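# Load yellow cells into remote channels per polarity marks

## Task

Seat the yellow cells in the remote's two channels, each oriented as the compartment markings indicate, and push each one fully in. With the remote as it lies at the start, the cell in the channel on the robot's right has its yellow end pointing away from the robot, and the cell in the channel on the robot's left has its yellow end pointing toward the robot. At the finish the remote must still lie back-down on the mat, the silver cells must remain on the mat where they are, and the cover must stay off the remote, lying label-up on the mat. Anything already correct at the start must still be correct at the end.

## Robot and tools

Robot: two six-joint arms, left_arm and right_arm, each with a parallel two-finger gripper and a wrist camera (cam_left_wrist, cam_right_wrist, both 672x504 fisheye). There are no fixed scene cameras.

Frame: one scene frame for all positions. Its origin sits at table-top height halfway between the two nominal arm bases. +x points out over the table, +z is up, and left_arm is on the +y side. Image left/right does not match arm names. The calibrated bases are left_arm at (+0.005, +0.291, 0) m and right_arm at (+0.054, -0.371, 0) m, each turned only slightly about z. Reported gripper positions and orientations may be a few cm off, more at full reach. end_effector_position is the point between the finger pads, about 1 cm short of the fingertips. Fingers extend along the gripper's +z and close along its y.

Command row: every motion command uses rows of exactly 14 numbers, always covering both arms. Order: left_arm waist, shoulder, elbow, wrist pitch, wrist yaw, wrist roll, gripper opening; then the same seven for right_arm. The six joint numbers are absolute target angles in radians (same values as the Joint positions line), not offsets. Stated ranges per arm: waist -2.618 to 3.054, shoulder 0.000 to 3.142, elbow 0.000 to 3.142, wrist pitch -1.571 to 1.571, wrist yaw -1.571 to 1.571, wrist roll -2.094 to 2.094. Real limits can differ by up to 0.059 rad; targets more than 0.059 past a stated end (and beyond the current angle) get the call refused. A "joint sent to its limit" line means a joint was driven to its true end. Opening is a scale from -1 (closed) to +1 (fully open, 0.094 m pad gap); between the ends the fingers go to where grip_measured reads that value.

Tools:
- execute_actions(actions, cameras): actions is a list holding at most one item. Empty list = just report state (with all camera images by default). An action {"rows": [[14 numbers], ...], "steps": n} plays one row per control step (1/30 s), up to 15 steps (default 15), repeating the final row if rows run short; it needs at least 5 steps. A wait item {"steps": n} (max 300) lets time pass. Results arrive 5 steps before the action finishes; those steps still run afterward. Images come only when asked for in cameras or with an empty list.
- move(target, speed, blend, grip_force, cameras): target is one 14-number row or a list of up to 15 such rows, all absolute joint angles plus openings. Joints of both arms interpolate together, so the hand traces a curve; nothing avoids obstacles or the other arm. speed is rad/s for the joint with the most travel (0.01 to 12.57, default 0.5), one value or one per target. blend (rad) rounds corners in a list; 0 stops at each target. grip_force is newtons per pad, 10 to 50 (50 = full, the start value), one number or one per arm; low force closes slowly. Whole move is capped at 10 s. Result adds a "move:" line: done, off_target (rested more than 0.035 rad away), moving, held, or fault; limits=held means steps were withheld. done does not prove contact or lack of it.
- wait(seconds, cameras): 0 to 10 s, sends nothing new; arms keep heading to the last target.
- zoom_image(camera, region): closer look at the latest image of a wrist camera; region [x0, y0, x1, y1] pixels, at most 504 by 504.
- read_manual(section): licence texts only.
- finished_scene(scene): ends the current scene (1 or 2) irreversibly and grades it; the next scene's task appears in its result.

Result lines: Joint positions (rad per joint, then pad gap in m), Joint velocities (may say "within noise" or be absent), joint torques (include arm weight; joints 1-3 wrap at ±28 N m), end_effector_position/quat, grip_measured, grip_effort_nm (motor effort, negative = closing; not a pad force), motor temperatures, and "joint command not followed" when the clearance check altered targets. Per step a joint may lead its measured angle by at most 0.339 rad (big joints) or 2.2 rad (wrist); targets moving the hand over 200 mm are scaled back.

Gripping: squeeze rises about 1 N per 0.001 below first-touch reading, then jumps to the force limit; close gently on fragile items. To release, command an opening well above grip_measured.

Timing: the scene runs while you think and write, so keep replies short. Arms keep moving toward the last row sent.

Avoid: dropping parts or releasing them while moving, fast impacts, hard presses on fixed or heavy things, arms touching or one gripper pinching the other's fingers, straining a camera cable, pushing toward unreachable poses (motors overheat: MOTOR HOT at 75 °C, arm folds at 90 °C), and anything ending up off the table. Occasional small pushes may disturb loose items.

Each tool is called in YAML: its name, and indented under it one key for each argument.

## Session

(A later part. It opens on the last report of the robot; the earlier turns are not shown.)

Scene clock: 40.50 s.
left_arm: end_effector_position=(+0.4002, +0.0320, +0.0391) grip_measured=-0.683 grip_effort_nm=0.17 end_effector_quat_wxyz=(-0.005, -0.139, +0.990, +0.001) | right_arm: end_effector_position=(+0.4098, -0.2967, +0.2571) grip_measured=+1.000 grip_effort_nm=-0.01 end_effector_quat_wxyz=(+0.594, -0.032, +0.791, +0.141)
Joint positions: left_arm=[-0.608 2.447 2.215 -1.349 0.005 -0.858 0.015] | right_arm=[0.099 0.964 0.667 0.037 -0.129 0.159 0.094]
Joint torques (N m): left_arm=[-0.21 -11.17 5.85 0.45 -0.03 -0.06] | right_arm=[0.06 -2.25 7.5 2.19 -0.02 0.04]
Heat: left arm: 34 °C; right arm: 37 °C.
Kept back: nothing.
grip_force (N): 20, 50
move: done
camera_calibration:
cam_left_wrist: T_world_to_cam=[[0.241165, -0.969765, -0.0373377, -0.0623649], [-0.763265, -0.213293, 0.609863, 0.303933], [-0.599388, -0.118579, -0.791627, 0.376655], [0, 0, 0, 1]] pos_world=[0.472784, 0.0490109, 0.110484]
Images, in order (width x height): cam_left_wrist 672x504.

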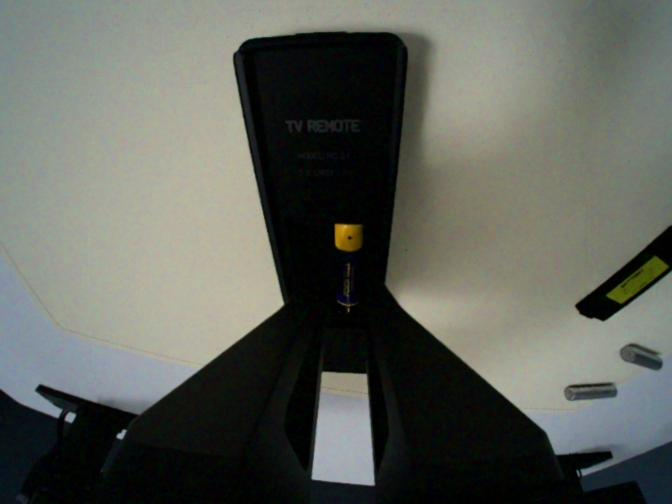

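move:
  target:
    - [-0.610, 2.475, 2.295, -1.415, 0, -0.866, -0.68, 0.099, 0.964, 0.667, 0.037, -0.129, 0.159, 1]
    - [-0.610, 2.475, 2.295, -1.415, 0, -0.866, -1, 0.099, 0.964, 0.667, 0.037, -0.129, 0.159, 1]
  speed: 0.15
  cameras: ["cam_left_wrist"]

zoom_image:
  camera: "cam_left_wrist"
  region: [270, 170, 430, 330]

Scene clock: 43.50 s.
left_arm: end_effector_position=(+0.4000, +0.0321, +0.0533) grip_measured=-0.986 grip_effort_nm=-0.47 end_effector_quat_wxyz=(-0.005, -0.139, +0.990, +0.001) | right_arm: end_effector_position=(+0.4098, -0.2967, +0.2571) grip_measured=+1.000 grip_effort_nm=-0.01 end_effector_quat_wxyz=(+0.594, -0.032, +0.791, +0.141)
Joint positions: left_arm=[-0.608 2.447 2.271 -1.404 0.005 -0.858 0.001] | right_arm=[0.099 0.964 0.667 0.037 -0.129 0.159 0.094]
Joint torques (N m): left_arm=[-0.12 -11.21 9.68 0.15 -0.05 -0.09] | right_arm=[0.06 -2.25 7.49 2.19 -0.02 0.04]
Heat: left arm: 34 °C; right arm: 37 °C.
Kept back: nothing.
grip_force (N): 20, 50
move: done
camera_calibration:
cam_left_wrist: T_world_to_cam=[[0.241185, -0.969793, -0.0364909, -0.0616765], [-0.763861, -0.212895, 0.609255, 0.295362], [-0.59862, -0.119069, -0.792134, 0.387543], [0, 0, 0, 1]] pos_world=[0.472482, 0.0492121, 0.124785]
Images, in order (width x height): cam_left_wrist 672x504.

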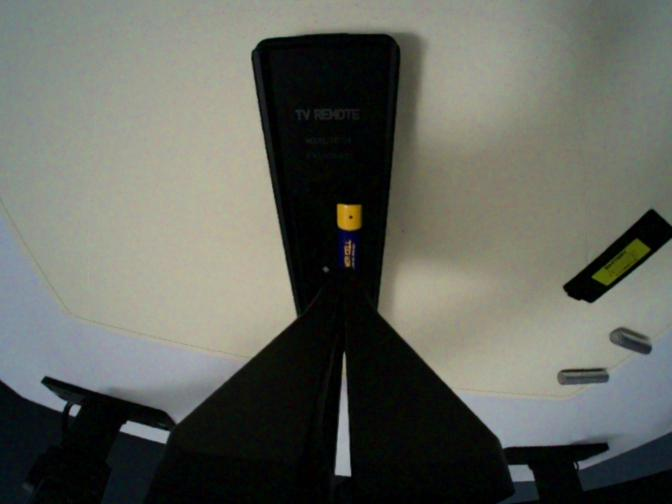

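Scaled by 3.150 from the camera's 672x504 image, which has a finer 960x720 frame.

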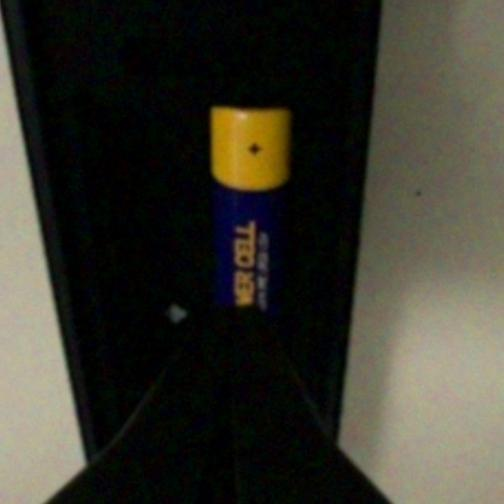

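move:
  target: [-0.618, 2.475, 2.185, -1.315, 0, -0.866, -1, 0.099, 0.964, 0.667, 0.037, -0.129, 0.159, 1]
  speed: 0.12
  cameras: ["cam_left_wrist"]

zoom_image:
  camera: "cam_left_wrist"
  region: [270, 170, 430, 330]

Scene clock: 44.97 s.
left_arm: end_effector_position=(+0.3997, +0.0323, +0.0370) grip_measured=-0.986 grip_effort_nm=-0.47 end_effector_quat_wxyz=(-0.006, -0.139, +0.990, +0.002) | right_arm: end_effector_position=(+0.4098, -0.2967, +0.2571) grip_measured=+1.000 grip_effort_nm=-0.01 end_effector_quat_wxyz=(+0.594, -0.032, +0.791, +0.141)
Joint positions: left_arm=[-0.608 2.447 2.206 -1.342 0.005 -0.858 0.001] | right_arm=[0.099 0.964 0.667 0.037 -0.129 0.159 0.094]
Joint torques (N m): left_arm=[-0.81 -11.17 5.34 0.54 -0.07 -0.07] | right_arm=[0.06 -2.25 7.5 2.19 -0.02 0.04]
Heat: left arm: 34 °C; right arm: 37 °C.
Kept back: nothing.
grip_force (N): 20, 50
move: done
camera_calibration:
cam_left_wrist: T_world_to_cam=[[0.241112, -0.969712, -0.0390432, -0.061856], [-0.762099, -0.214093, 0.611039, 0.304399], [-0.600891, -0.117574, -0.790637, 0.375262], [0, 0, 0, 1]] pos_world=[0.472388, 0.0493084, 0.108281]
Images, in order (width x height): cam_left_wrist 672x504.

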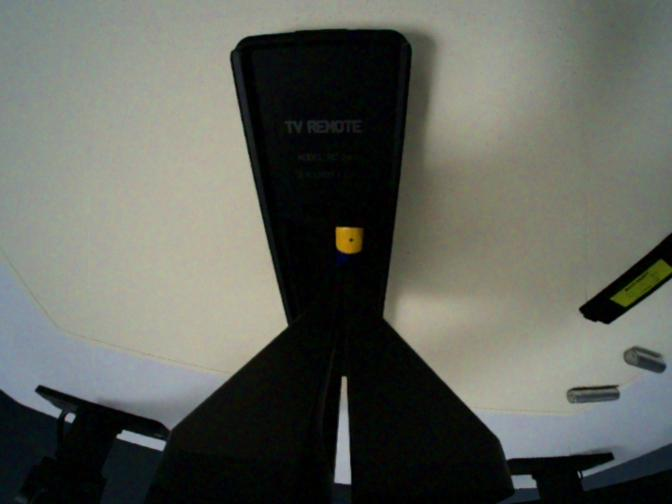

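Scaled by 3.150 from the camera's 672x504 image, which has a finer 960x720 frame.

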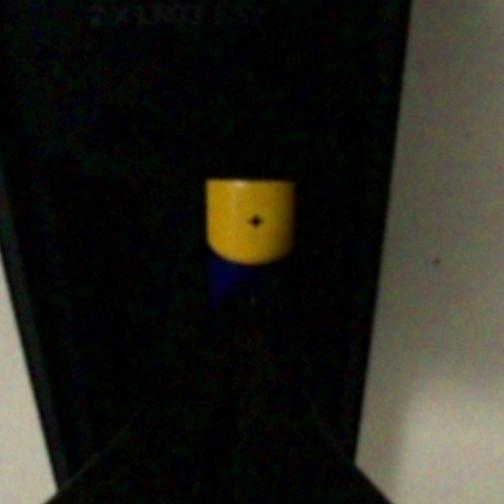

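move:
  target: [-0.618, 2.475, 2.150, -1.300, 0, -0.866, -1, 0.099, 0.964, 0.667, 0.037, -0.129, 0.159, 1]
  speed: 0.1

Scene clock: 45.93 s.
left_arm: end_effector_position=(+0.3993, +0.0325, +0.0353) grip_measured=-0.986 grip_effort_nm=-0.47 end_effector_quat_wxyz=(-0.006, -0.139, +0.990, +0.002) | right_arm: end_effector_position=(+0.4098, -0.2967, +0.2571) grip_measured=+1.000 grip_effort_nm=-0.01 end_effector_quat_wxyz=(+0.594, -0.032, +0.791, +0.141)
Joint positions: left_arm=[-0.608 2.444 2.195 -1.334 0.005 -0.858 0.001] | right_arm=[0.099 0.964 0.667 0.037 -0.129 0.159 0.094]
Joint torques (N m): left_arm=[-0.88 -11.04 3.1 0.62 -0.04 -0.05] | right_arm=[0.06 -2.25 7.5 2.19 -0.02 0.04]
Heat: left arm: 34 °C; right arm: 37 °C.
Kept back: nothing.
grip_force (N): 20, 50
move: off_target (left_arm); left_arm: the elbow is farthest, 0.045 rad from its target

move:
  target: [-0.618, 2.475, 2.115, -1.300, 0, -0.866, -1, 0.099, 0.964, 0.667, 0.037, -0.129, 0.159, 1]
  speed: 0.1
  cameras: ["cam_left_wrist"]

zoom_image:
  camera: "cam_left_wrist"
  region: [270, 170, 430, 330]

Scene clock: 46.90 s.
left_arm: end_effector_position=(+0.3989, +0.0328, +0.0349) grip_measured=-0.986 grip_effort_nm=-0.47 end_effector_quat_wxyz=(-0.003, -0.139, +0.990, -0.001) | right_arm: end_effector_position=(+0.4098, -0.2967, +0.2571) grip_measured=+1.000 grip_effort_nm=-0.01 end_effector_quat_wxyz=(+0.594, -0.032, +0.791, +0.141)
Joint positions: left_arm=[-0.608 2.43 2.168 -1.313 0.005 -0.858 0.001] | right_arm=[0.099 0.964 0.667 0.037 -0.129 0.159 0.094]
Joint torques (N m): left_arm=[-0.8 -9.7 2.41 0.42 -0.05 -0.1] | right_arm=[0.06 -2.25 7.5 2.19 -0.02 0.04]
Heat: left arm: 34 °C; right arm: 37 °C.
Kept back: nothing.
grip_force (N): 20, 50
move: off_target (left_arm); left_arm: the elbow is farthest, 0.053 rad from its target
camera_calibration:
cam_left_wrist: T_world_to_cam=[[0.241315, -0.969878, -0.0332104, -0.0615544], [-0.766218, -0.211421, 0.606804, 0.306938], [-0.595548, -0.120985, -0.794157, 0.37132], [0, 0, 0, 1]] pos_world=[0.471174, 0.0501169, 0.106591]
Images, in order (width x height): cam_left_wrist 672x504.

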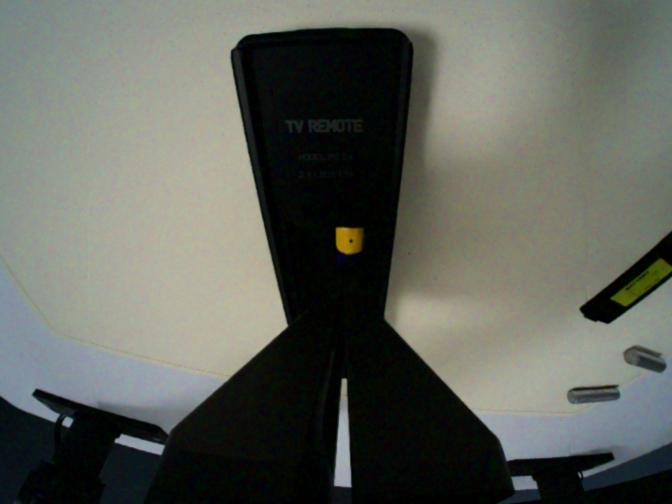

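Scaled by 3.150 from the camera's 672x504 image, which has a finer 960x720 frame.

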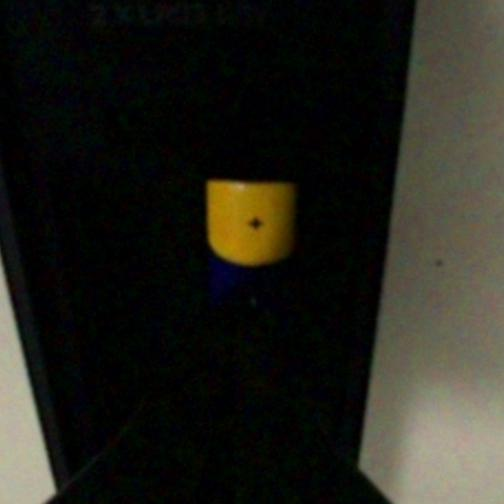

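move:
  target:
    - [-0.610, 2.45, 2.295, -1.415, 0, -0.866, -1, 0.099, 0.964, 0.667, 0.037, -0.129, 0.159, 1]
    - [-0.60, 1.753, 1.178, -0.326, 0, 0, -1, 0.099, 0.964, 0.667, 0.037, -0.129, 0.159, 1]
  speed: [0.3, 0.8]
  blend: [0.05, 0]
  cameras: ["cam_left_wrist"]

zoom_image:
  camera: "cam_left_wrist"
  region: [290, 190, 420, 320]

Scene clock: 50.00 s.
left_arm: end_effector_position=(+0.3906, +0.0382, +0.0870) grip_measured=-0.986 grip_effort_nm=-0.47 end_effector_quat_wxyz=(+0.297, +0.269, +0.911, -0.092) | right_arm: end_effector_position=(+0.4098, -0.2967, +0.2571) grip_measured=+1.000 grip_effort_nm=-0.01 end_effector_quat_wxyz=(+0.594, -0.032, +0.791, +0.141)
Joint positions: left_arm=[-0.608 1.785 1.191 -0.343 0.005 -0.007 0.001] | right_arm=[0.099 0.964 0.667 0.037 -0.129 0.159 0.094]
Joint torques (N m): left_arm=[0.61 -12.04 6.93 1.61 -0.06 0.09] | right_arm=[0.06 -2.24 7.5 2.19 -0.02 0.04]
Heat: left arm: 34 °C; right arm: 38 °C.
Kept back: nothing.
grip_force (N): 20, 50
move: done
camera_calibration:
cam_left_wrist: T_world_to_cam=[[-0.55168, -0.833139, -0.0390839, 0.252461], [-0.833977, 0.551664, 0.0121749, 0.319104], [0.0114178, 0.0393118, -0.999162, 0.18303], [0, 0, 0, 1]] pos_world=[0.403313, 0.0271015, 0.188858]
Images, in order (width x height): cam_left_wrist 672x504.

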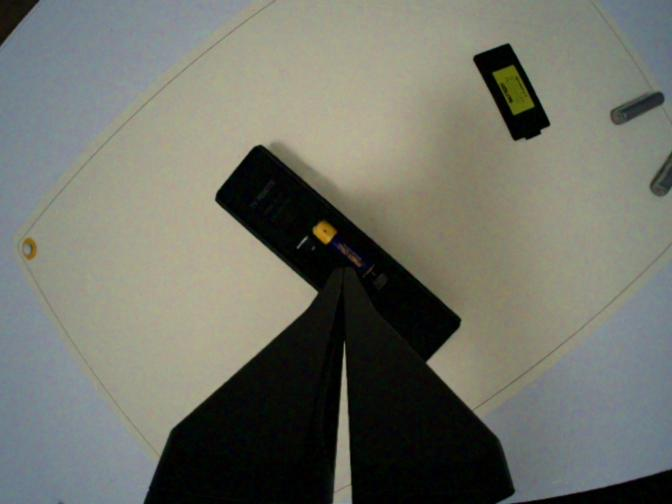

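Scaled by 3.877 from the camera's 672x504 image, which has a finer 960x720 frame.

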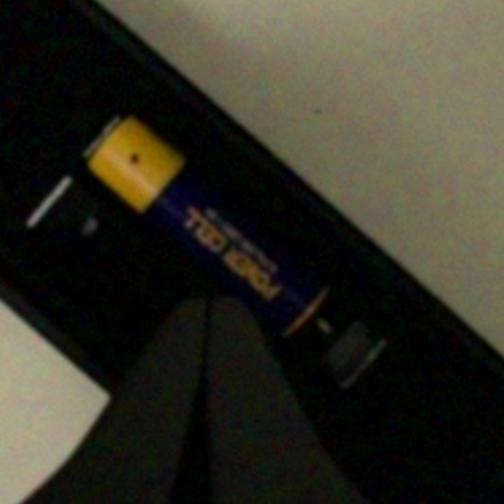

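move:
  target: [0.24, 1.80, 1.258, -1.028, 0, 0.2375, -0.35, 0.099, 0.964, 0.667, 0.037, -0.129, 0.159, 1]
  speed: 0.8
  cameras: ["cam_left_wrist"]

zoom_image:
  camera: "cam_left_wrist"
  region: [230, 170, 450, 340]

Scene clock: 52.80 s.
left_arm: end_effector_position=(+0.3084, +0.3768, +0.0484) grip_measured=-0.353 grip_effort_nm=0.15 end_effector_quat_wxyz=(-0.002, -0.021, +1.000, +0.002) | right_arm: end_effector_position=(+0.4098, -0.2967, +0.2571) grip_measured=+1.000 grip_effort_nm=-0.01 end_effector_quat_wxyz=(+0.594, -0.032, +0.791, +0.141)
Joint positions: left_arm=[0.242 1.785 1.232 -1.02 -0.004 0.23 0.03] | right_arm=[0.099 0.964 0.667 0.037 -0.129 0.159 0.094]
Joint torques (N m): left_arm=[-0.18 -6.69 9.58 0.19 0.06 0.11] | right_arm=[0.06 -2.25 7.5 2.19 -0.02 0.04]
Heat: left arm: 34 °C; right arm: 38 °C.
Kept back: nothing.
grip_force (N): 20, 50
move: done
camera_calibration:
cam_left_wrist: T_world_to_cam=[[0.00703457, -0.999281, -0.0372611, 0.37788], [-0.796616, -0.0281235, 0.603831, 0.242459], [-0.604445, 0.0254351, -0.796241, 0.317395], [0, 0, 0, 1]] pos_world=[0.382336, 0.376354, 0.120398]
Images, in order (width x height): cam_left_wrist 672x504.

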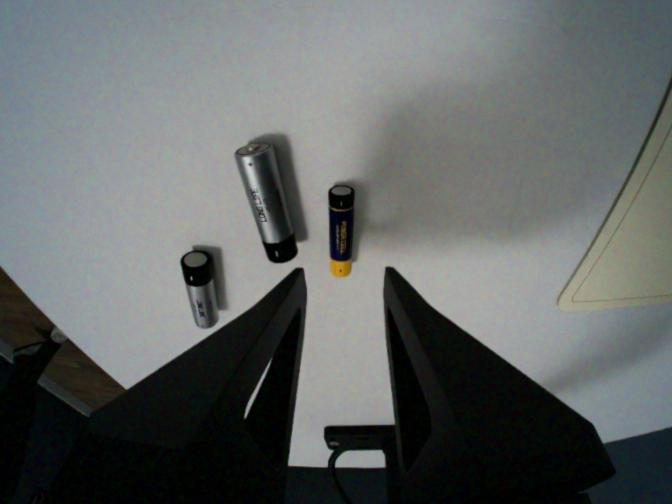

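Scaled by 2.291 from the camera's 672x504 image, which has a finer 960x720 frame.

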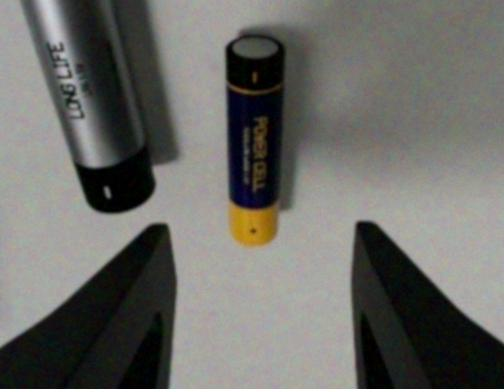

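move:
  target: [0.24, 1.85, 1.160, -0.895, 0, 0.2375, -0.55, 0.099, 0.964, 0.667, 0.037, -0.129, 0.159, 1]
  speed: 0.2
  cameras: ["cam_left_wrist"]

zoom_image:
  camera: "cam_left_wrist"
  region: [260, 200, 430, 340]

Scene clock: 54.60 s.
left_arm: end_effector_position=(+0.3105, +0.3774, +0.0197) grip_measured=-0.547 grip_effort_nm=-0.14 end_effector_quat_wxyz=(-0.002, -0.021, +1.000, +0.002) | right_arm: end_effector_position=(+0.4098, -0.2967, +0.2571) grip_measured=+1.000 grip_effort_nm=-0.01 end_effector_quat_wxyz=(+0.594, -0.032, +0.791, +0.141)
Joint positions: left_arm=[0.242 1.832 1.17 -0.91 -0.004 0.23 0.021] | right_arm=[0.099 0.964 0.667 0.037 -0.129 0.159 0.094]
Joint torques (N m): left_arm=[-0.17 -6.69 5.75 0.42 0.05 0.11] | right_arm=[0.06 -2.25 7.5 2.19 -0.02 0.04]
Heat: left arm: 34 °C; right arm: 38 °C.
Kept back: nothing.
grip_force (N): 20, 50
move: done
camera_calibration:
cam_left_wrist: T_world_to_cam=[[0.00667511, -0.999284, -0.0372373, 0.377532], [-0.796621, -0.0278228, 0.603839, 0.261446], [-0.604443, 0.0256333, -0.796236, 0.295781], [0, 0, 0, 1]] pos_world=[0.384536, 0.376954, 0.0916985]
Images, in order (width x height): cam_left_wrist 672x504.

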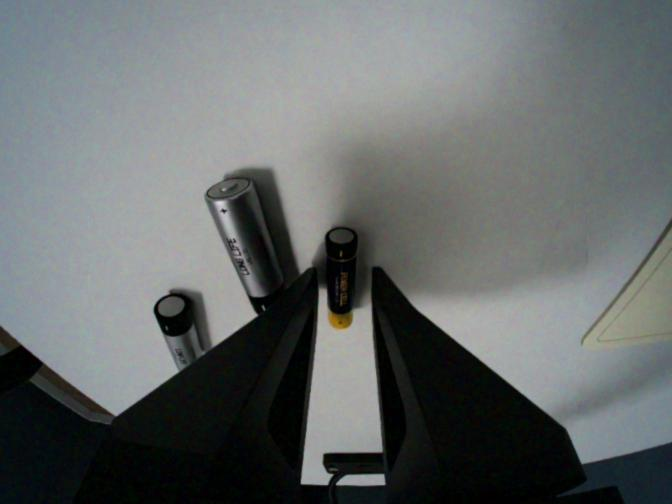

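Scaled by 2.965 from the camera's 672x504 image, which has a finer 960x720 frame.

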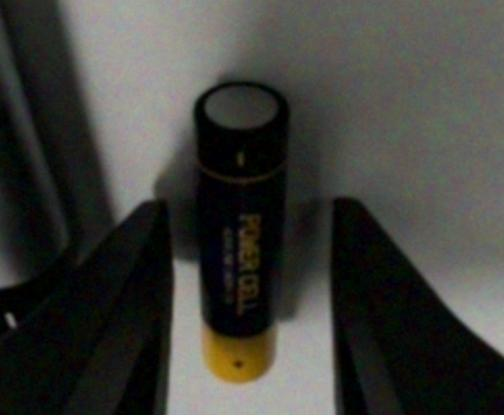

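move:
  target: [0.24, 1.85, 1.160, -0.895, 0, 0.2375, -0.9, 0.099, 0.964, 0.667, 0.037, -0.129, 0.159, 1]
  speed: 0.2
  cameras: ["cam_left_wrist"]

zoom_image:
  camera: "cam_left_wrist"
  region: [260, 200, 430, 340]

Scene clock: 56.03 s.
left_arm: end_effector_position=(+0.3106, +0.3774, +0.0197) grip_measured=-0.772 grip_effort_nm=-0.45 end_effector_quat_wxyz=(-0.001, -0.021, +1.000, +0.002) | right_arm: end_effector_position=(+0.4098, -0.2967, +0.2571) grip_measured=+1.000 grip_effort_nm=-0.01 end_effector_quat_wxyz=(+0.594, -0.032, +0.791, +0.141)
Joint positions: left_arm=[0.242 1.832 1.17 -0.91 -0.004 0.23 0.011] | right_arm=[0.099 0.964 0.667 0.037 -0.129 0.159 0.094]
Joint torques (N m): left_arm=[-0.21 -6.69 5.81 0.42 0.06 0.1] | right_arm=[0.06 -2.25 7.5 2.19 -0.02 0.04]
Heat: left arm: 34 °C; right arm: 38 °C.
Kept back: nothing.
grip_force (N): 20, 50
move: done
camera_calibration:
cam_left_wrist: T_world_to_cam=[[0.00670709, -0.999279, -0.0373759, 0.37753], [-0.796839, -0.0279227, 0.603546, 0.261594], [-0.604154, 0.0257345, -0.796452, 0.295652], [0, 0, 0, 1]] pos_world=[0.384535, 0.376953, 0.0916992]
Images, in order (width x height): cam_left_wrist 672x504.

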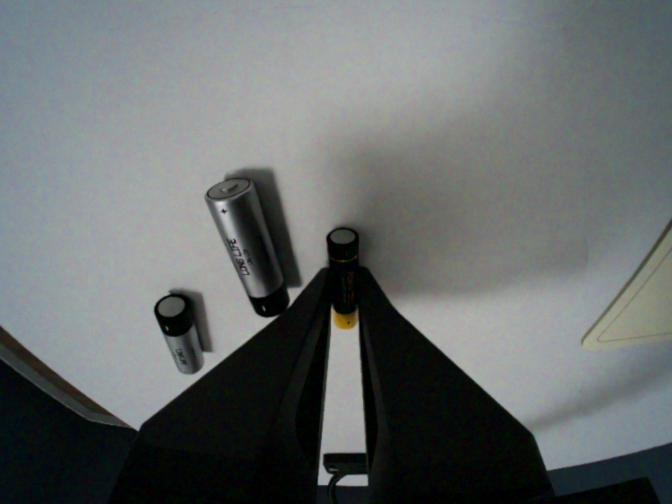

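Scaled by 2.965 from the camera's 672x504 image, which has a finer 960x720 frame.

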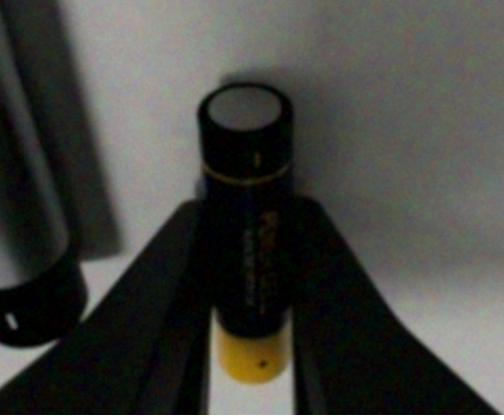

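move:
  target:
    - [0.24, 1.74, 1.160, -0.93, 0, 0.2375, -0.9, 0.099, 0.964, 0.667, 0.037, -0.129, 0.159, 1]
    - [-0.602, 2.387, 2.150, -1.345, 0, -0.855, -0.9, 0.099, 0.964, 0.667, 0.037, -0.129, 0.159, 1]
  speed: [0.4, 0.6]
  blend: [0.05, 0]
  cameras: ["cam_left_wrist"]

zoom_image:
  camera: "cam_left_wrist"
  region: [260, 170, 430, 330]

Scene clock: 59.63 s.
left_arm: end_effector_position=(+0.3899, +0.0395, +0.0553) grip_measured=-0.773 grip_effort_nm=-0.47 end_effector_quat_wxyz=(-0.001, -0.133, +0.991, -0.002) | right_arm: end_effector_position=(+0.4098, -0.2967, +0.2571) grip_measured=+1.000 grip_effort_nm=-0.01 end_effector_quat_wxyz=(+0.594, -0.032, +0.791, +0.141)
Joint positions: left_arm=[-0.608 2.359 2.124 -1.334 0.004 -0.846 0.011] | right_arm=[0.099 0.964 0.667 0.037 -0.129 0.159 0.094]
Joint torques (N m): left_arm=[0.44 -10.77 9.94 0.18 -0.03 -0.07] | right_arm=[0.06 -2.25 7.5 2.19 -0.02 0.04]
Heat: left arm: 34 °C; right arm: 39 °C.
Kept back: nothing.
grip_force (N): 20, 50
move: done
camera_calibration:
cam_left_wrist: T_world_to_cam=[[0.230785, -0.972541, -0.0300394, -0.0482058], [-0.77188, -0.20179, 0.602895, 0.291018], [-0.592402, -0.115953, -0.797255, 0.381688], [0, 0, 0, 1]] pos_world=[0.461869, 0.0561001, 0.127401]
Images, in order (width x height): cam_left_wrist 672x504.

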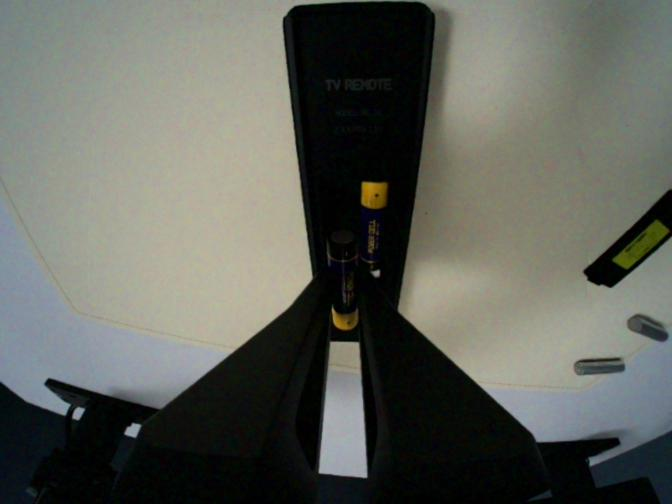

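Scaled by 2.965 from the camera's 672x504 image, which has a finer 960x720 frame.

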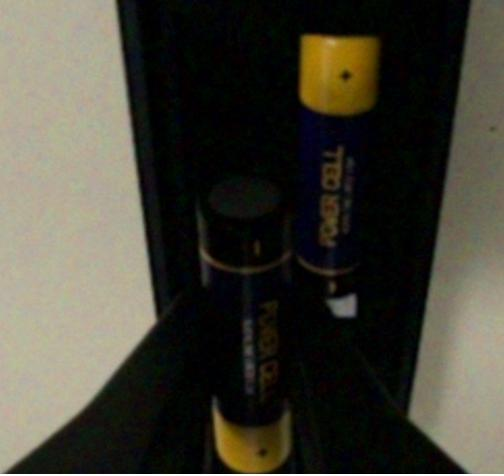

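move:
  target: [-0.602, 2.400, 2.074, -1.272, 0, -0.855, -0.9, 0.099, 0.964, 0.667, 0.037, -0.129, 0.159, 1]
  speed: 0.12
  cameras: ["cam_left_wrist"]

zoom_image:
  camera: "cam_left_wrist"
  region: [260, 170, 430, 330]

Scene clock: 61.30 s.
left_arm: end_effector_position=(+0.3911, +0.0387, +0.0392) grip_measured=-0.773 grip_effort_nm=-0.47 end_effector_quat_wxyz=(-0.002, -0.134, +0.991, -0.001) | right_arm: end_effector_position=(+0.4098, -0.2967, +0.2571) grip_measured=+1.000 grip_effort_nm=-0.01 end_effector_quat_wxyz=(+0.594, -0.032, +0.791, +0.141)
Joint positions: left_arm=[-0.608 2.373 2.084 -1.284 0.004 -0.847 0.011] | right_arm=[0.099 0.964 0.667 0.037 -0.129 0.159 0.094]
Joint torques (N m): left_arm=[0.46 -10.89 6.3 0.41 -0.04 -0.09] | right_arm=[0.06 -2.25 7.5 2.19 -0.01 0.04]
Heat: left arm: 34 °C; right arm: 39 °C.
Kept back: nothing.
grip_force (N): 20, 50
move: done
camera_calibration:
cam_left_wrist: T_world_to_cam=[[0.231078, -0.972394, -0.0324517, -0.0497738], [-0.77009, -0.203184, 0.604713, 0.300796], [-0.594613, -0.114745, -0.795782, 0.370211], [0, 0, 0, 1]] pos_world=[0.463274, 0.0551972, 0.111096]
Images, in order (width x height): cam_left_wrist 672x504.

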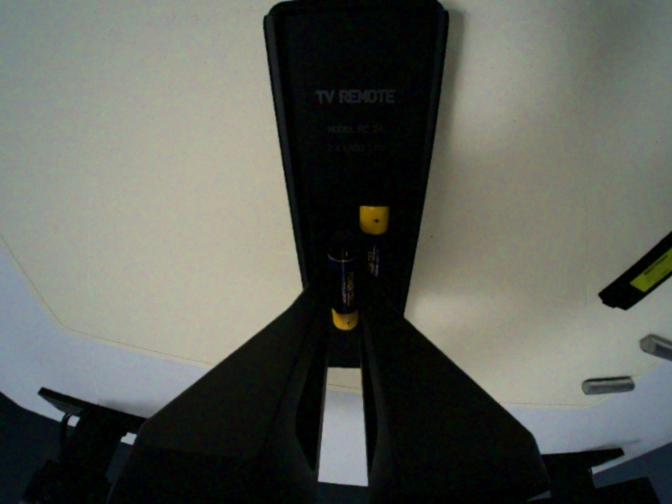

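Scaled by 2.965 from the camera's 672x504 image, which has a finer 960x720 frame.

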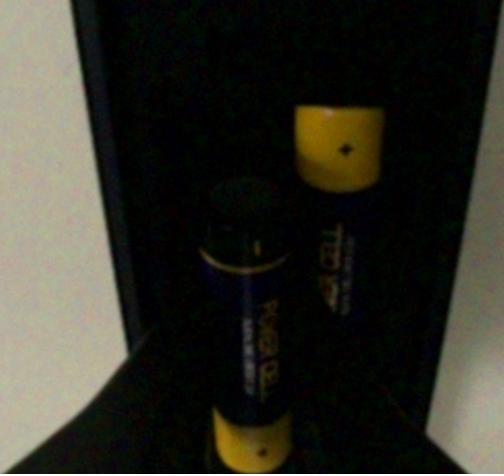

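move:
  target: [-0.602, 2.400, 2.050, -1.248, 0, -0.855, -0.9, 0.099, 0.964, 0.667, 0.037, -0.129, 0.159, 1]
  speed: 0.08
  cameras: ["cam_left_wrist"]

zoom_image:
  camera: "cam_left_wrist"
  region: [260, 170, 430, 330]

Scene clock: 62.23 s.
left_arm: end_effector_position=(+0.3919, +0.0382, +0.0357) grip_measured=-0.773 grip_effort_nm=-0.47 end_effector_quat_wxyz=(+0.000, -0.134, +0.991, -0.002) | right_arm: end_effector_position=(+0.4098, -0.2967, +0.2571) grip_measured=+1.000 grip_effort_nm=-0.01 end_effector_quat_wxyz=(+0.594, -0.032, +0.791, +0.141)
Joint positions: left_arm=[-0.608 2.373 2.07 -1.265 0.004 -0.847 0.011] | right_arm=[0.099 0.964 0.667 0.037 -0.129 0.159 0.094]
Joint torques (N m): left_arm=[0.42 -10.92 5.44 0.47 -0.02 -0.07] | right_arm=[0.06 -2.24 7.5 2.19 -0.02 0.04]
Heat: left arm: 34 °C; right arm: 39 °C.
Kept back: nothing.
grip_force (N): 20, 50
move: done
camera_calibration:
cam_left_wrist: T_world_to_cam=[[0.231561, -0.972383, -0.0291689, -0.0508794], [-0.77228, -0.201977, 0.60232, 0.304332], [-0.591577, -0.116947, -0.797722, 0.366909], [0, 0, 0, 1]] pos_world=[0.463866, 0.0549028, 0.107902]
Images, in order (width x height): cam_left_wrist 672x504.

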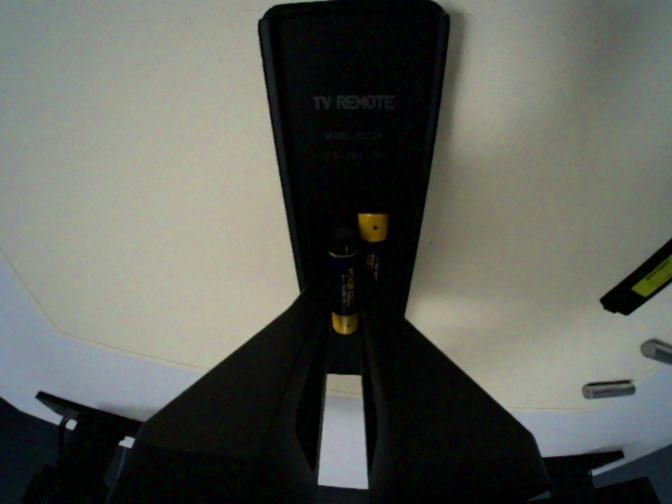

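Scaled by 2.965 from the camera's 672x504 image, which has a finer 960x720 frame.

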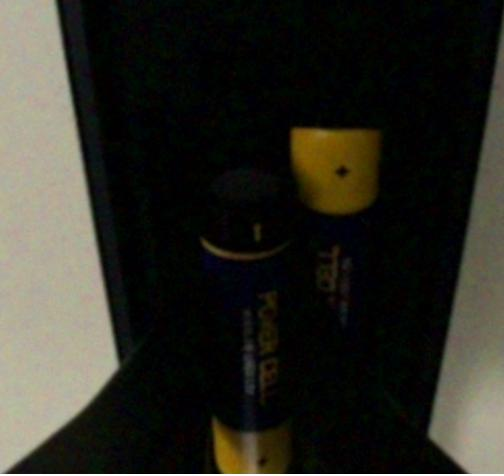

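move:
  target:
    - [-0.602, 2.400, 2.110, -1.297, 0, -0.855, -0.9, 0.099, 0.964, 0.667, 0.037, -0.129, 0.159, 1]
    - [-0.624, 2.400, 2.110, -1.297, 0, -0.855, -0.9, 0.099, 0.964, 0.667, 0.037, -0.129, 0.159, 1]
  speed: 0.1
  cameras: ["cam_left_wrist"]

zoom_image:
  camera: "cam_left_wrist"
  region: [260, 170, 430, 330]

Scene clock: 64.93 s.
left_arm: end_effector_position=(+0.3883, +0.0356, +0.0392) grip_measured=-0.773 grip_effort_nm=-0.47 end_effector_quat_wxyz=(-0.003, -0.129, +0.992, +0.000) | right_arm: end_effector_position=(+0.4098, -0.2967, +0.2571) grip_measured=+1.000 grip_effort_nm=-0.01 end_effector_quat_wxyz=(+0.594, -0.032, +0.791, +0.141)
Joint positions: left_arm=[-0.617 2.373 2.084 -1.286 0.003 -0.847 0.011] | right_arm=[0.099 0.964 0.667 0.037 -0.129 0.159 0.094]
Joint torques (N m): left_arm=[-0.64 -10.88 9.8 0.15 -0.04 -0.04] | right_arm=[0.06 -2.25 7.5 2.19 -0.02 0.04]
Heat: left arm: 34 °C; right arm: 39 °C.
Kept back: nothing.
grip_force (N): 20, 50
move: done
camera_calibration:
cam_left_wrist: T_world_to_cam=[[0.22241, -0.974327, -0.0349374, -0.0485474], [-0.770779, -0.197664, 0.605664, 0.298091], [-0.597021, -0.107777, -0.794953, 0.368869], [0, 0, 0, 1]] pos_world=[0.460782, 0.0513763, 0.110994]
Images, in order (width x height): cam_left_wrist 672x504.

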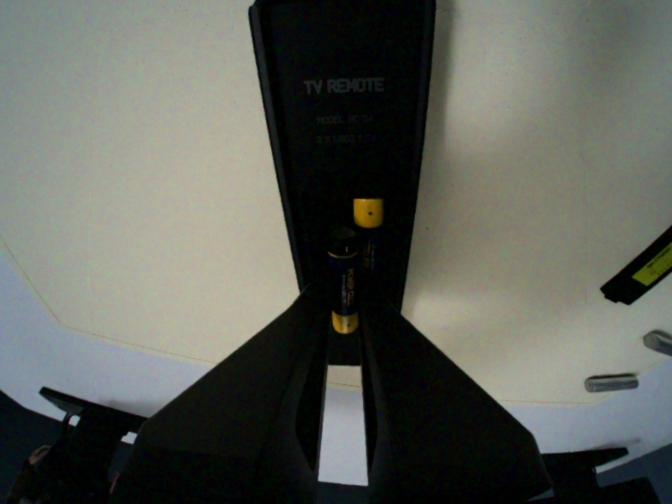

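Scaled by 2.965 from the camera's 672x504 image, which has a finer 960x720 frame.

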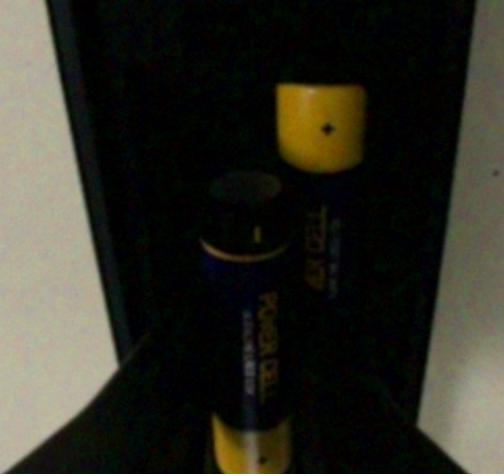

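move:
  target:
    - [-0.602, 2.400, 2.110, -1.297, 0, -0.855, -0.9, 0.099, 0.964, 0.667, 0.037, -0.129, 0.159, 1]
    - [-0.602, 2.400, 2.060, -1.248, 0, -0.855, -0.9, 0.099, 0.964, 0.667, 0.037, -0.129, 0.159, 1]
  speed: 0.1
  cameras: ["cam_left_wrist"]

zoom_image:
  camera: "cam_left_wrist"
  region: [260, 170, 430, 330]

Scene clock: 66.87 s.
left_arm: end_effector_position=(+0.3920, +0.0362, +0.0370) grip_measured=-0.773 grip_effort_nm=-0.47 end_effector_quat_wxyz=(+0.002, -0.132, +0.991, -0.003) | right_arm: end_effector_position=(+0.4098, -0.2967, +0.2571) grip_measured=+1.000 grip_effort_nm=-0.01 end_effector_quat_wxyz=(+0.594, -0.032, +0.791, +0.141)
Joint positions: left_arm=[-0.611 2.373 2.075 -1.266 0.003 -0.848 0.011] | right_arm=[0.099 0.964 0.667 0.037 -0.129 0.159 0.094]
Joint torques (N m): left_arm=[0.8 -10.93 5.97 0.49 -0.03 -0.07] | right_arm=[0.06 -2.25 7.5 2.19 -0.02 0.04]
Heat: left arm: 34 °C; right arm: 39 °C.
Kept back: nothing.
grip_force (N): 20, 50
move: done
camera_calibration:
cam_left_wrist: T_world_to_cam=[[0.229037, -0.973053, -0.026636, -0.0519028], [-0.77524, -0.198887, 0.599539, 0.304354], [-0.588681, -0.116667, -0.799902, 0.366624], [0, 0, 0, 1]] pos_world=[0.46366, 0.0528011, 0.109409]
Images, in order (width x height): cam_left_wrist 672x504.

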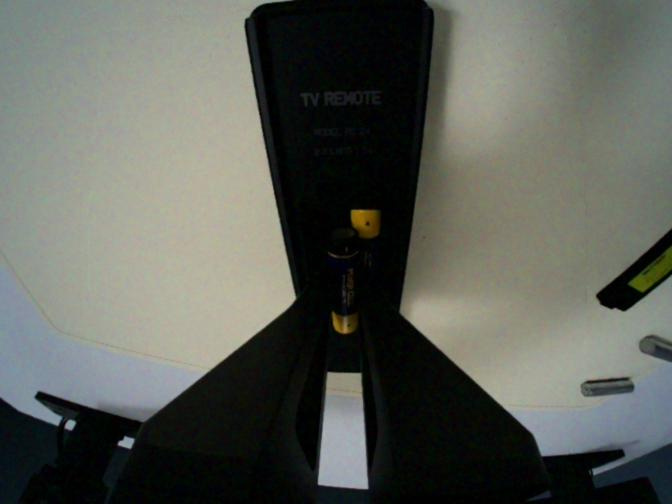

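Scaled by 2.965 from the camera's 672x504 image, which has a finer 960x720 frame.

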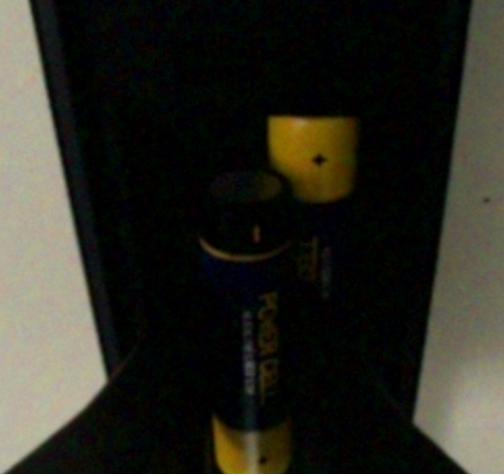

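move:
  target: [-0.599, 2.338, 2.062, -1.295, 0, -0.855, -0.9, 0.099, 0.964, 0.667, 0.037, -0.129, 0.159, 1]
  speed: 0.1
  cameras: ["cam_left_wrist"]

zoom_image:
  camera: "cam_left_wrist"
  region: [260, 170, 430, 330]

Scene clock: 68.47 s.
left_arm: end_effector_position=(+0.3902, +0.0400, +0.0370) grip_measured=-0.773 grip_effort_nm=-0.47 end_effector_quat_wxyz=(-0.004, -0.135, +0.991, +0.001) | right_arm: end_effector_position=(+0.4098, -0.2967, +0.2571) grip_measured=+1.000 grip_effort_nm=-0.01 end_effector_quat_wxyz=(+0.594, -0.032, +0.791, +0.141)
Joint positions: left_arm=[-0.606 2.373 2.075 -1.28 0.003 -0.848 0.011] | right_arm=[0.099 0.964 0.667 0.037 -0.129 0.159 0.094]
Joint torques (N m): left_arm=[0.61 -16.54 6.01 0.12 -0.02 -0.06] | right_arm=[0.05 -2.25 7.5 2.19 -0.02 0.04]
Heat: left arm: 34 °C; right arm: 39 °C.
Kept back: nothing.
grip_force (N): 20, 50
move: done
camera_calibration:
cam_left_wrist: T_world_to_cam=[[0.233476, -0.971673, -0.0366078, -0.0491546], [-0.766964, -0.207169, 0.607328, 0.300614], [-0.597709, -0.11372, -0.793607, 0.369151], [0, 0, 0, 1]] pos_world=[0.462681, 0.0564956, 0.10859]
Images, in order (width x height): cam_left_wrist 672x504.

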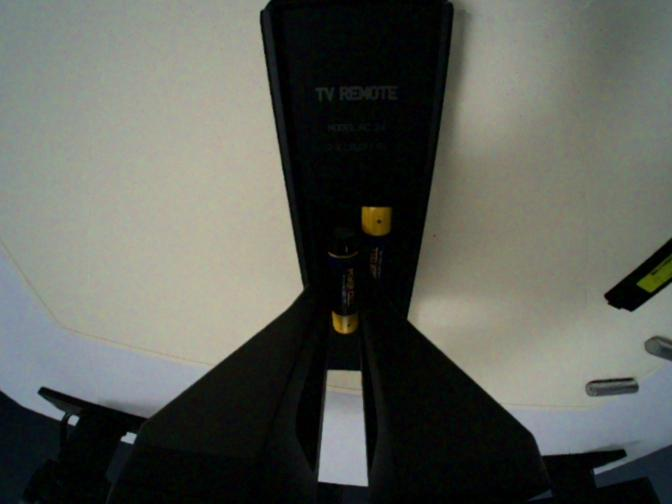

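Scaled by 2.965 from the camera's 672x504 image, which has a finer 960x720 frame.

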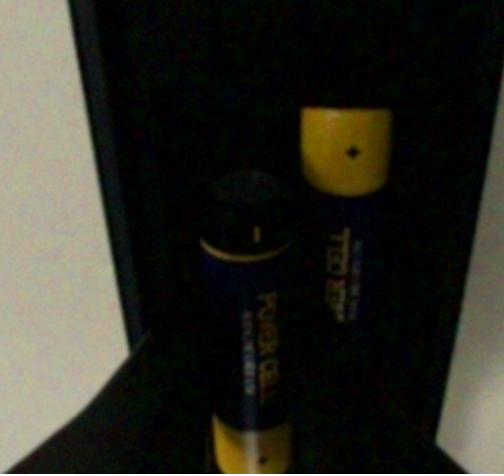

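move:
  target:
    - [-0.599, 2.385, 2.108, -1.308, 0, -0.855, -0.9, 0.099, 0.964, 0.667, 0.037, -0.129, 0.159, 1]
    - [-0.593, 2.385, 2.108, -1.308, 0, -0.855, -0.9, 0.099, 0.964, 0.667, 0.037, -0.129, 0.159, 1]
  speed: 0.1
  cameras: ["cam_left_wrist"]

zoom_image:
  camera: "cam_left_wrist"
  region: [260, 170, 430, 330]

Scene clock: 70.23 s.
left_arm: end_effector_position=(+0.3897, +0.0414, +0.0388) grip_measured=-0.773 grip_effort_nm=-0.47 end_effector_quat_wxyz=(-0.007, -0.137, +0.991, +0.002) | right_arm: end_effector_position=(+0.4098, -0.2967, +0.2571) grip_measured=+1.000 grip_effort_nm=-0.01 end_effector_quat_wxyz=(+0.594, -0.032, +0.791, +0.141)
Joint positions: left_arm=[-0.603 2.373 2.083 -1.293 0.007 -0.848 0.011] | right_arm=[0.099 0.964 0.667 0.037 -0.129 0.159 0.094]
Joint torques (N m): left_arm=[0.83 -12.19 9.81 0.11 -0.07 -0.07] | right_arm=[0.06 -2.25 7.5 2.19 -0.01 0.04]
Heat: left arm: 34 °C; right arm: 39 °C.
Kept back: nothing.
grip_force (N): 20, 50
move: done
camera_calibration:
cam_left_wrist: T_world_to_cam=[[0.236671, -0.970841, -0.0381411, -0.0487825], [-0.762377, -0.209901, 0.612147, 0.297563], [-0.602303, -0.1158, -0.789824, 0.372224], [0, 0, 0, 1]] pos_world=[0.462592, 0.0582022, 0.109978]
Images, in order (width x height): cam_left_wrist 672x504.

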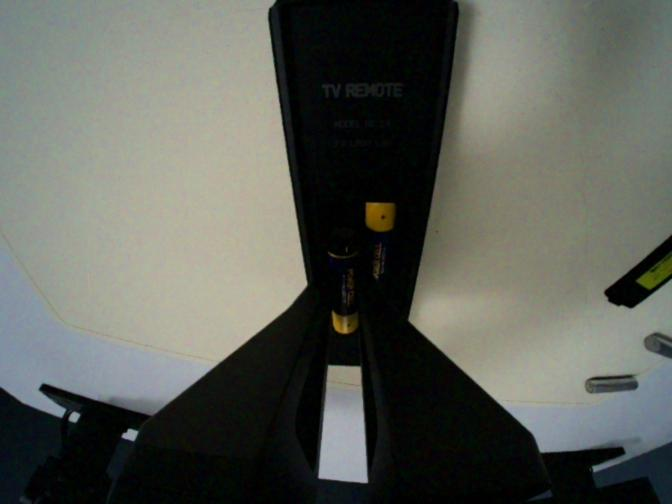

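Scaled by 2.965 from the camera's 672x504 image, which has a finer 960x720 frame.

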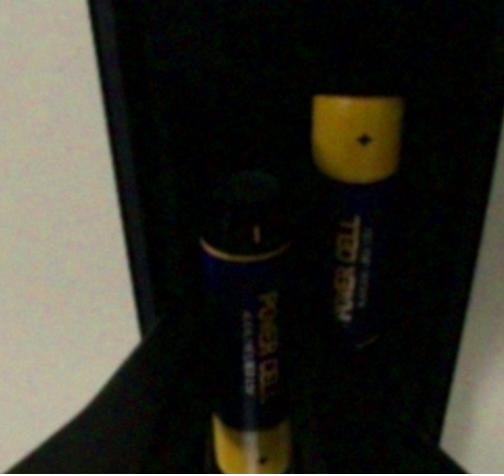

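move:
  target:
    - [-0.588, 2.385, 2.108, -1.290, 0, -0.855, -0.9, 0.099, 0.964, 0.667, 0.037, -0.129, 0.159, 1]
    - [-0.588, 2.385, 2.047, -1.249, 0, -0.855, -0.9, 0.099, 0.964, 0.667, 0.037, -0.129, 0.159, 1]
  speed: 0.1
  cameras: ["cam_left_wrist"]

zoom_image:
  camera: "cam_left_wrist"
  region: [260, 170, 430, 330]

Scene clock: 72.37 s.
left_arm: end_effector_position=(+0.3947, +0.0414, +0.0357) grip_measured=-0.773 grip_effort_nm=-0.47 end_effector_quat_wxyz=(-0.002, -0.140, +0.990, -0.006) | right_arm: end_effector_position=(+0.4098, -0.2967, +0.2571) grip_measured=+1.000 grip_effort_nm=-0.01 end_effector_quat_wxyz=(+0.594, -0.032, +0.791, +0.141)
Joint positions: left_arm=[-0.595 2.373 2.07 -1.263 0.012 -0.848 0.011] | right_arm=[0.099 0.964 0.667 0.037 -0.129 0.159 0.094]
Joint torques (N m): left_arm=[0.61 -12.15 5.15 0.43 -0.11 -0.05] | right_arm=[0.06 -2.25 7.5 2.19 -0.01 0.04]
Heat: left arm: 34 °C; right arm: 39 °C.
Kept back: nothing.
grip_force (N): 20, 50
move: done
camera_calibration:
cam_left_wrist: T_world_to_cam=[[0.244397, -0.969427, -0.0219385, -0.0538462], [-0.768116, -0.207355, 0.605807, 0.305562], [-0.591835, -0.131206, -0.795309, 0.369525], [0, 0, 0, 1]] pos_world=[0.466564, 0.0596437, 0.107593]
Images, in order (width x height): cam_left_wrist 672x504.

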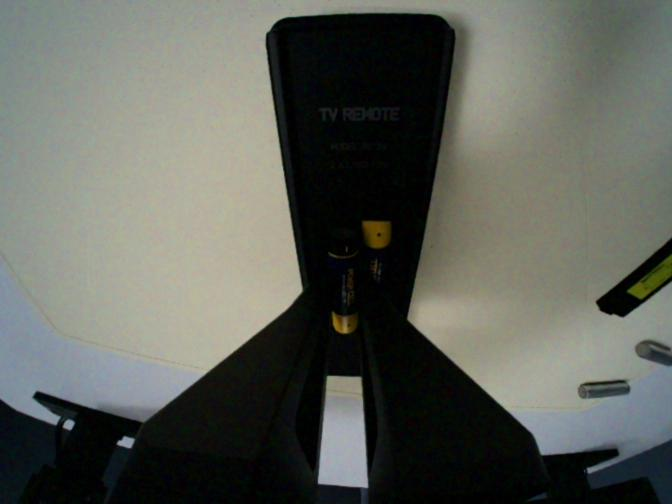

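Scaled by 2.965 from the camera's 672x504 image, which has a finer 960x720 frame.

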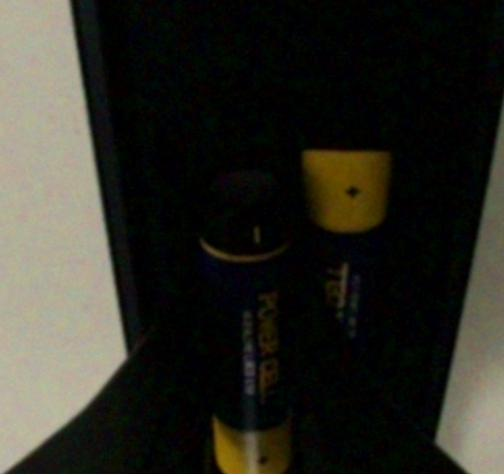

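move:
  target: [-0.588, 2.385, 2.100, -1.290, 0.028, -0.855, -0.9, 0.099, 0.964, 0.667, 0.037, -0.129, 0.159, 1]
  speed: 0.1
  cameras: ["cam_left_wrist"]

zoom_image:
  camera: "cam_left_wrist"
  region: [260, 170, 430, 330]

Scene clock: 74.03 s.
left_arm: end_effector_position=(+0.3914, +0.0405, +0.0368) grip_measured=-0.773 grip_effort_nm=-0.47 end_effector_quat_wxyz=(-0.010, -0.140, +0.990, -0.008) | right_arm: end_effector_position=(+0.4098, -0.2967, +0.2571) grip_measured=+1.000 grip_effort_nm=-0.01 end_effector_quat_wxyz=(+0.594, -0.032, +0.791, +0.141)
Joint positions: left_arm=[-0.595 2.373 2.075 -1.277 0.025 -0.848 0.011] | right_arm=[0.099 0.964 0.667 0.037 -0.129 0.159 0.094]
Joint torques (N m): left_arm=[0.65 -12.15 9.83 0.13 0.04 -0.05] | right_arm=[0.06 -2.25 7.5 2.19 -0.02 0.04]
Heat: left arm: 35 °C; right arm: 40 °C.
Kept back: nothing.
grip_force (N): 20, 50
move: done
camera_calibration:
cam_left_wrist: T_world_to_cam=[[0.244092, -0.969555, -0.0195459, -0.0538023], [-0.758695, -0.203482, 0.618851, 0.297889], [-0.603988, -0.136227, -0.785265, 0.372946], [0, 0, 0, 1]] pos_world=[0.464395, 0.0592562, 0.107461]
Images, in order (width x height): cam_left_wrist 672x504.

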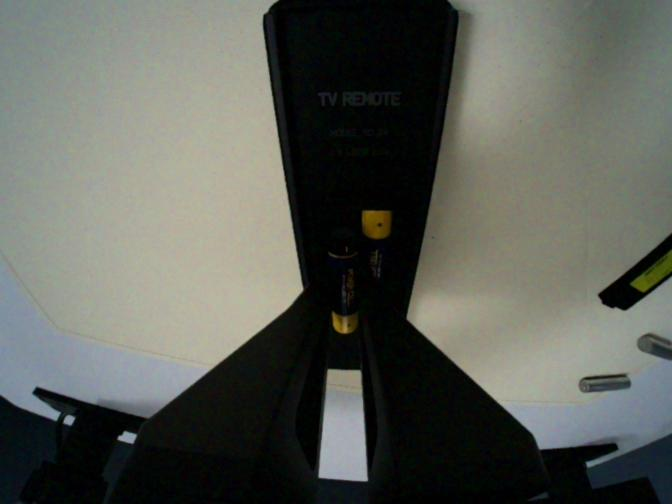

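Scaled by 2.965 from the camera's 672x504 image, which has a finer 960x720 frame.

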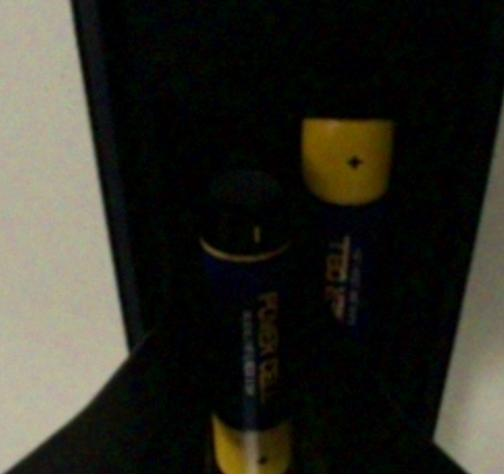

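move:
  target: [-0.588, 2.385, 2.045, -1.253, 0.028, -0.855, -0.9, 0.099, 0.964, 0.667, 0.037, -0.129, 0.159, 1]
  speed: 0.1
  cameras: ["cam_left_wrist"]

zoom_image:
  camera: "cam_left_wrist"
  region: [260, 170, 430, 330]

Scene clock: 75.23 s.
left_arm: end_effector_position=(+0.3916, +0.0402, +0.0356) grip_measured=-0.773 grip_effort_nm=-0.47 end_effector_quat_wxyz=(-0.010, -0.140, +0.990, -0.009) | right_arm: end_effector_position=(+0.4098, -0.2967, +0.2571) grip_measured=+1.000 grip_effort_nm=-0.01 end_effector_quat_wxyz=(+0.594, -0.032, +0.791, +0.141)
Joint positions: left_arm=[-0.595 2.373 2.07 -1.27 0.026 -0.848 0.011] | right_arm=[0.099 0.964 0.667 0.037 -0.129 0.159 0.094]
Joint torques (N m): left_arm=[0.59 -12.21 4.94 0.46 0.06 -0.04] | right_arm=[0.06 -2.25 7.5 2.19 -0.02 0.04]
Heat: left arm: 35 °C; right arm: 40 °C.
Kept back: nothing.
grip_force (N): 20, 50
move: done
camera_calibration:
cam_left_wrist: T_world_to_cam=[[0.244086, -0.96959, -0.0178227, -0.0542192], [-0.75924, -0.202502, 0.618504, 0.298898], [-0.603305, -0.137437, -0.785579, 0.371825], [0, 0, 0, 1]] pos_world=[0.464493, 0.0590593, 0.106262]
Images, in order (width x height): cam_left_wrist 672x504.

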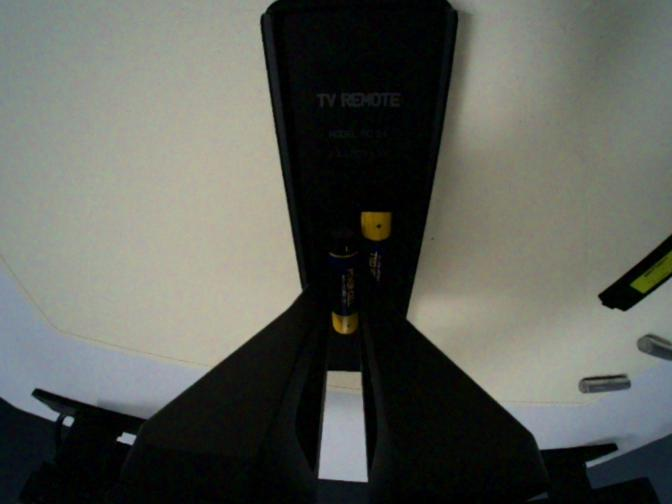

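Scaled by 2.965 from the camera's 672x504 image, which has a finer 960x720 frame.

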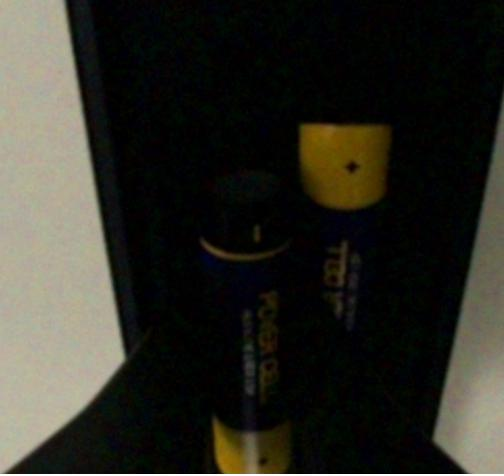

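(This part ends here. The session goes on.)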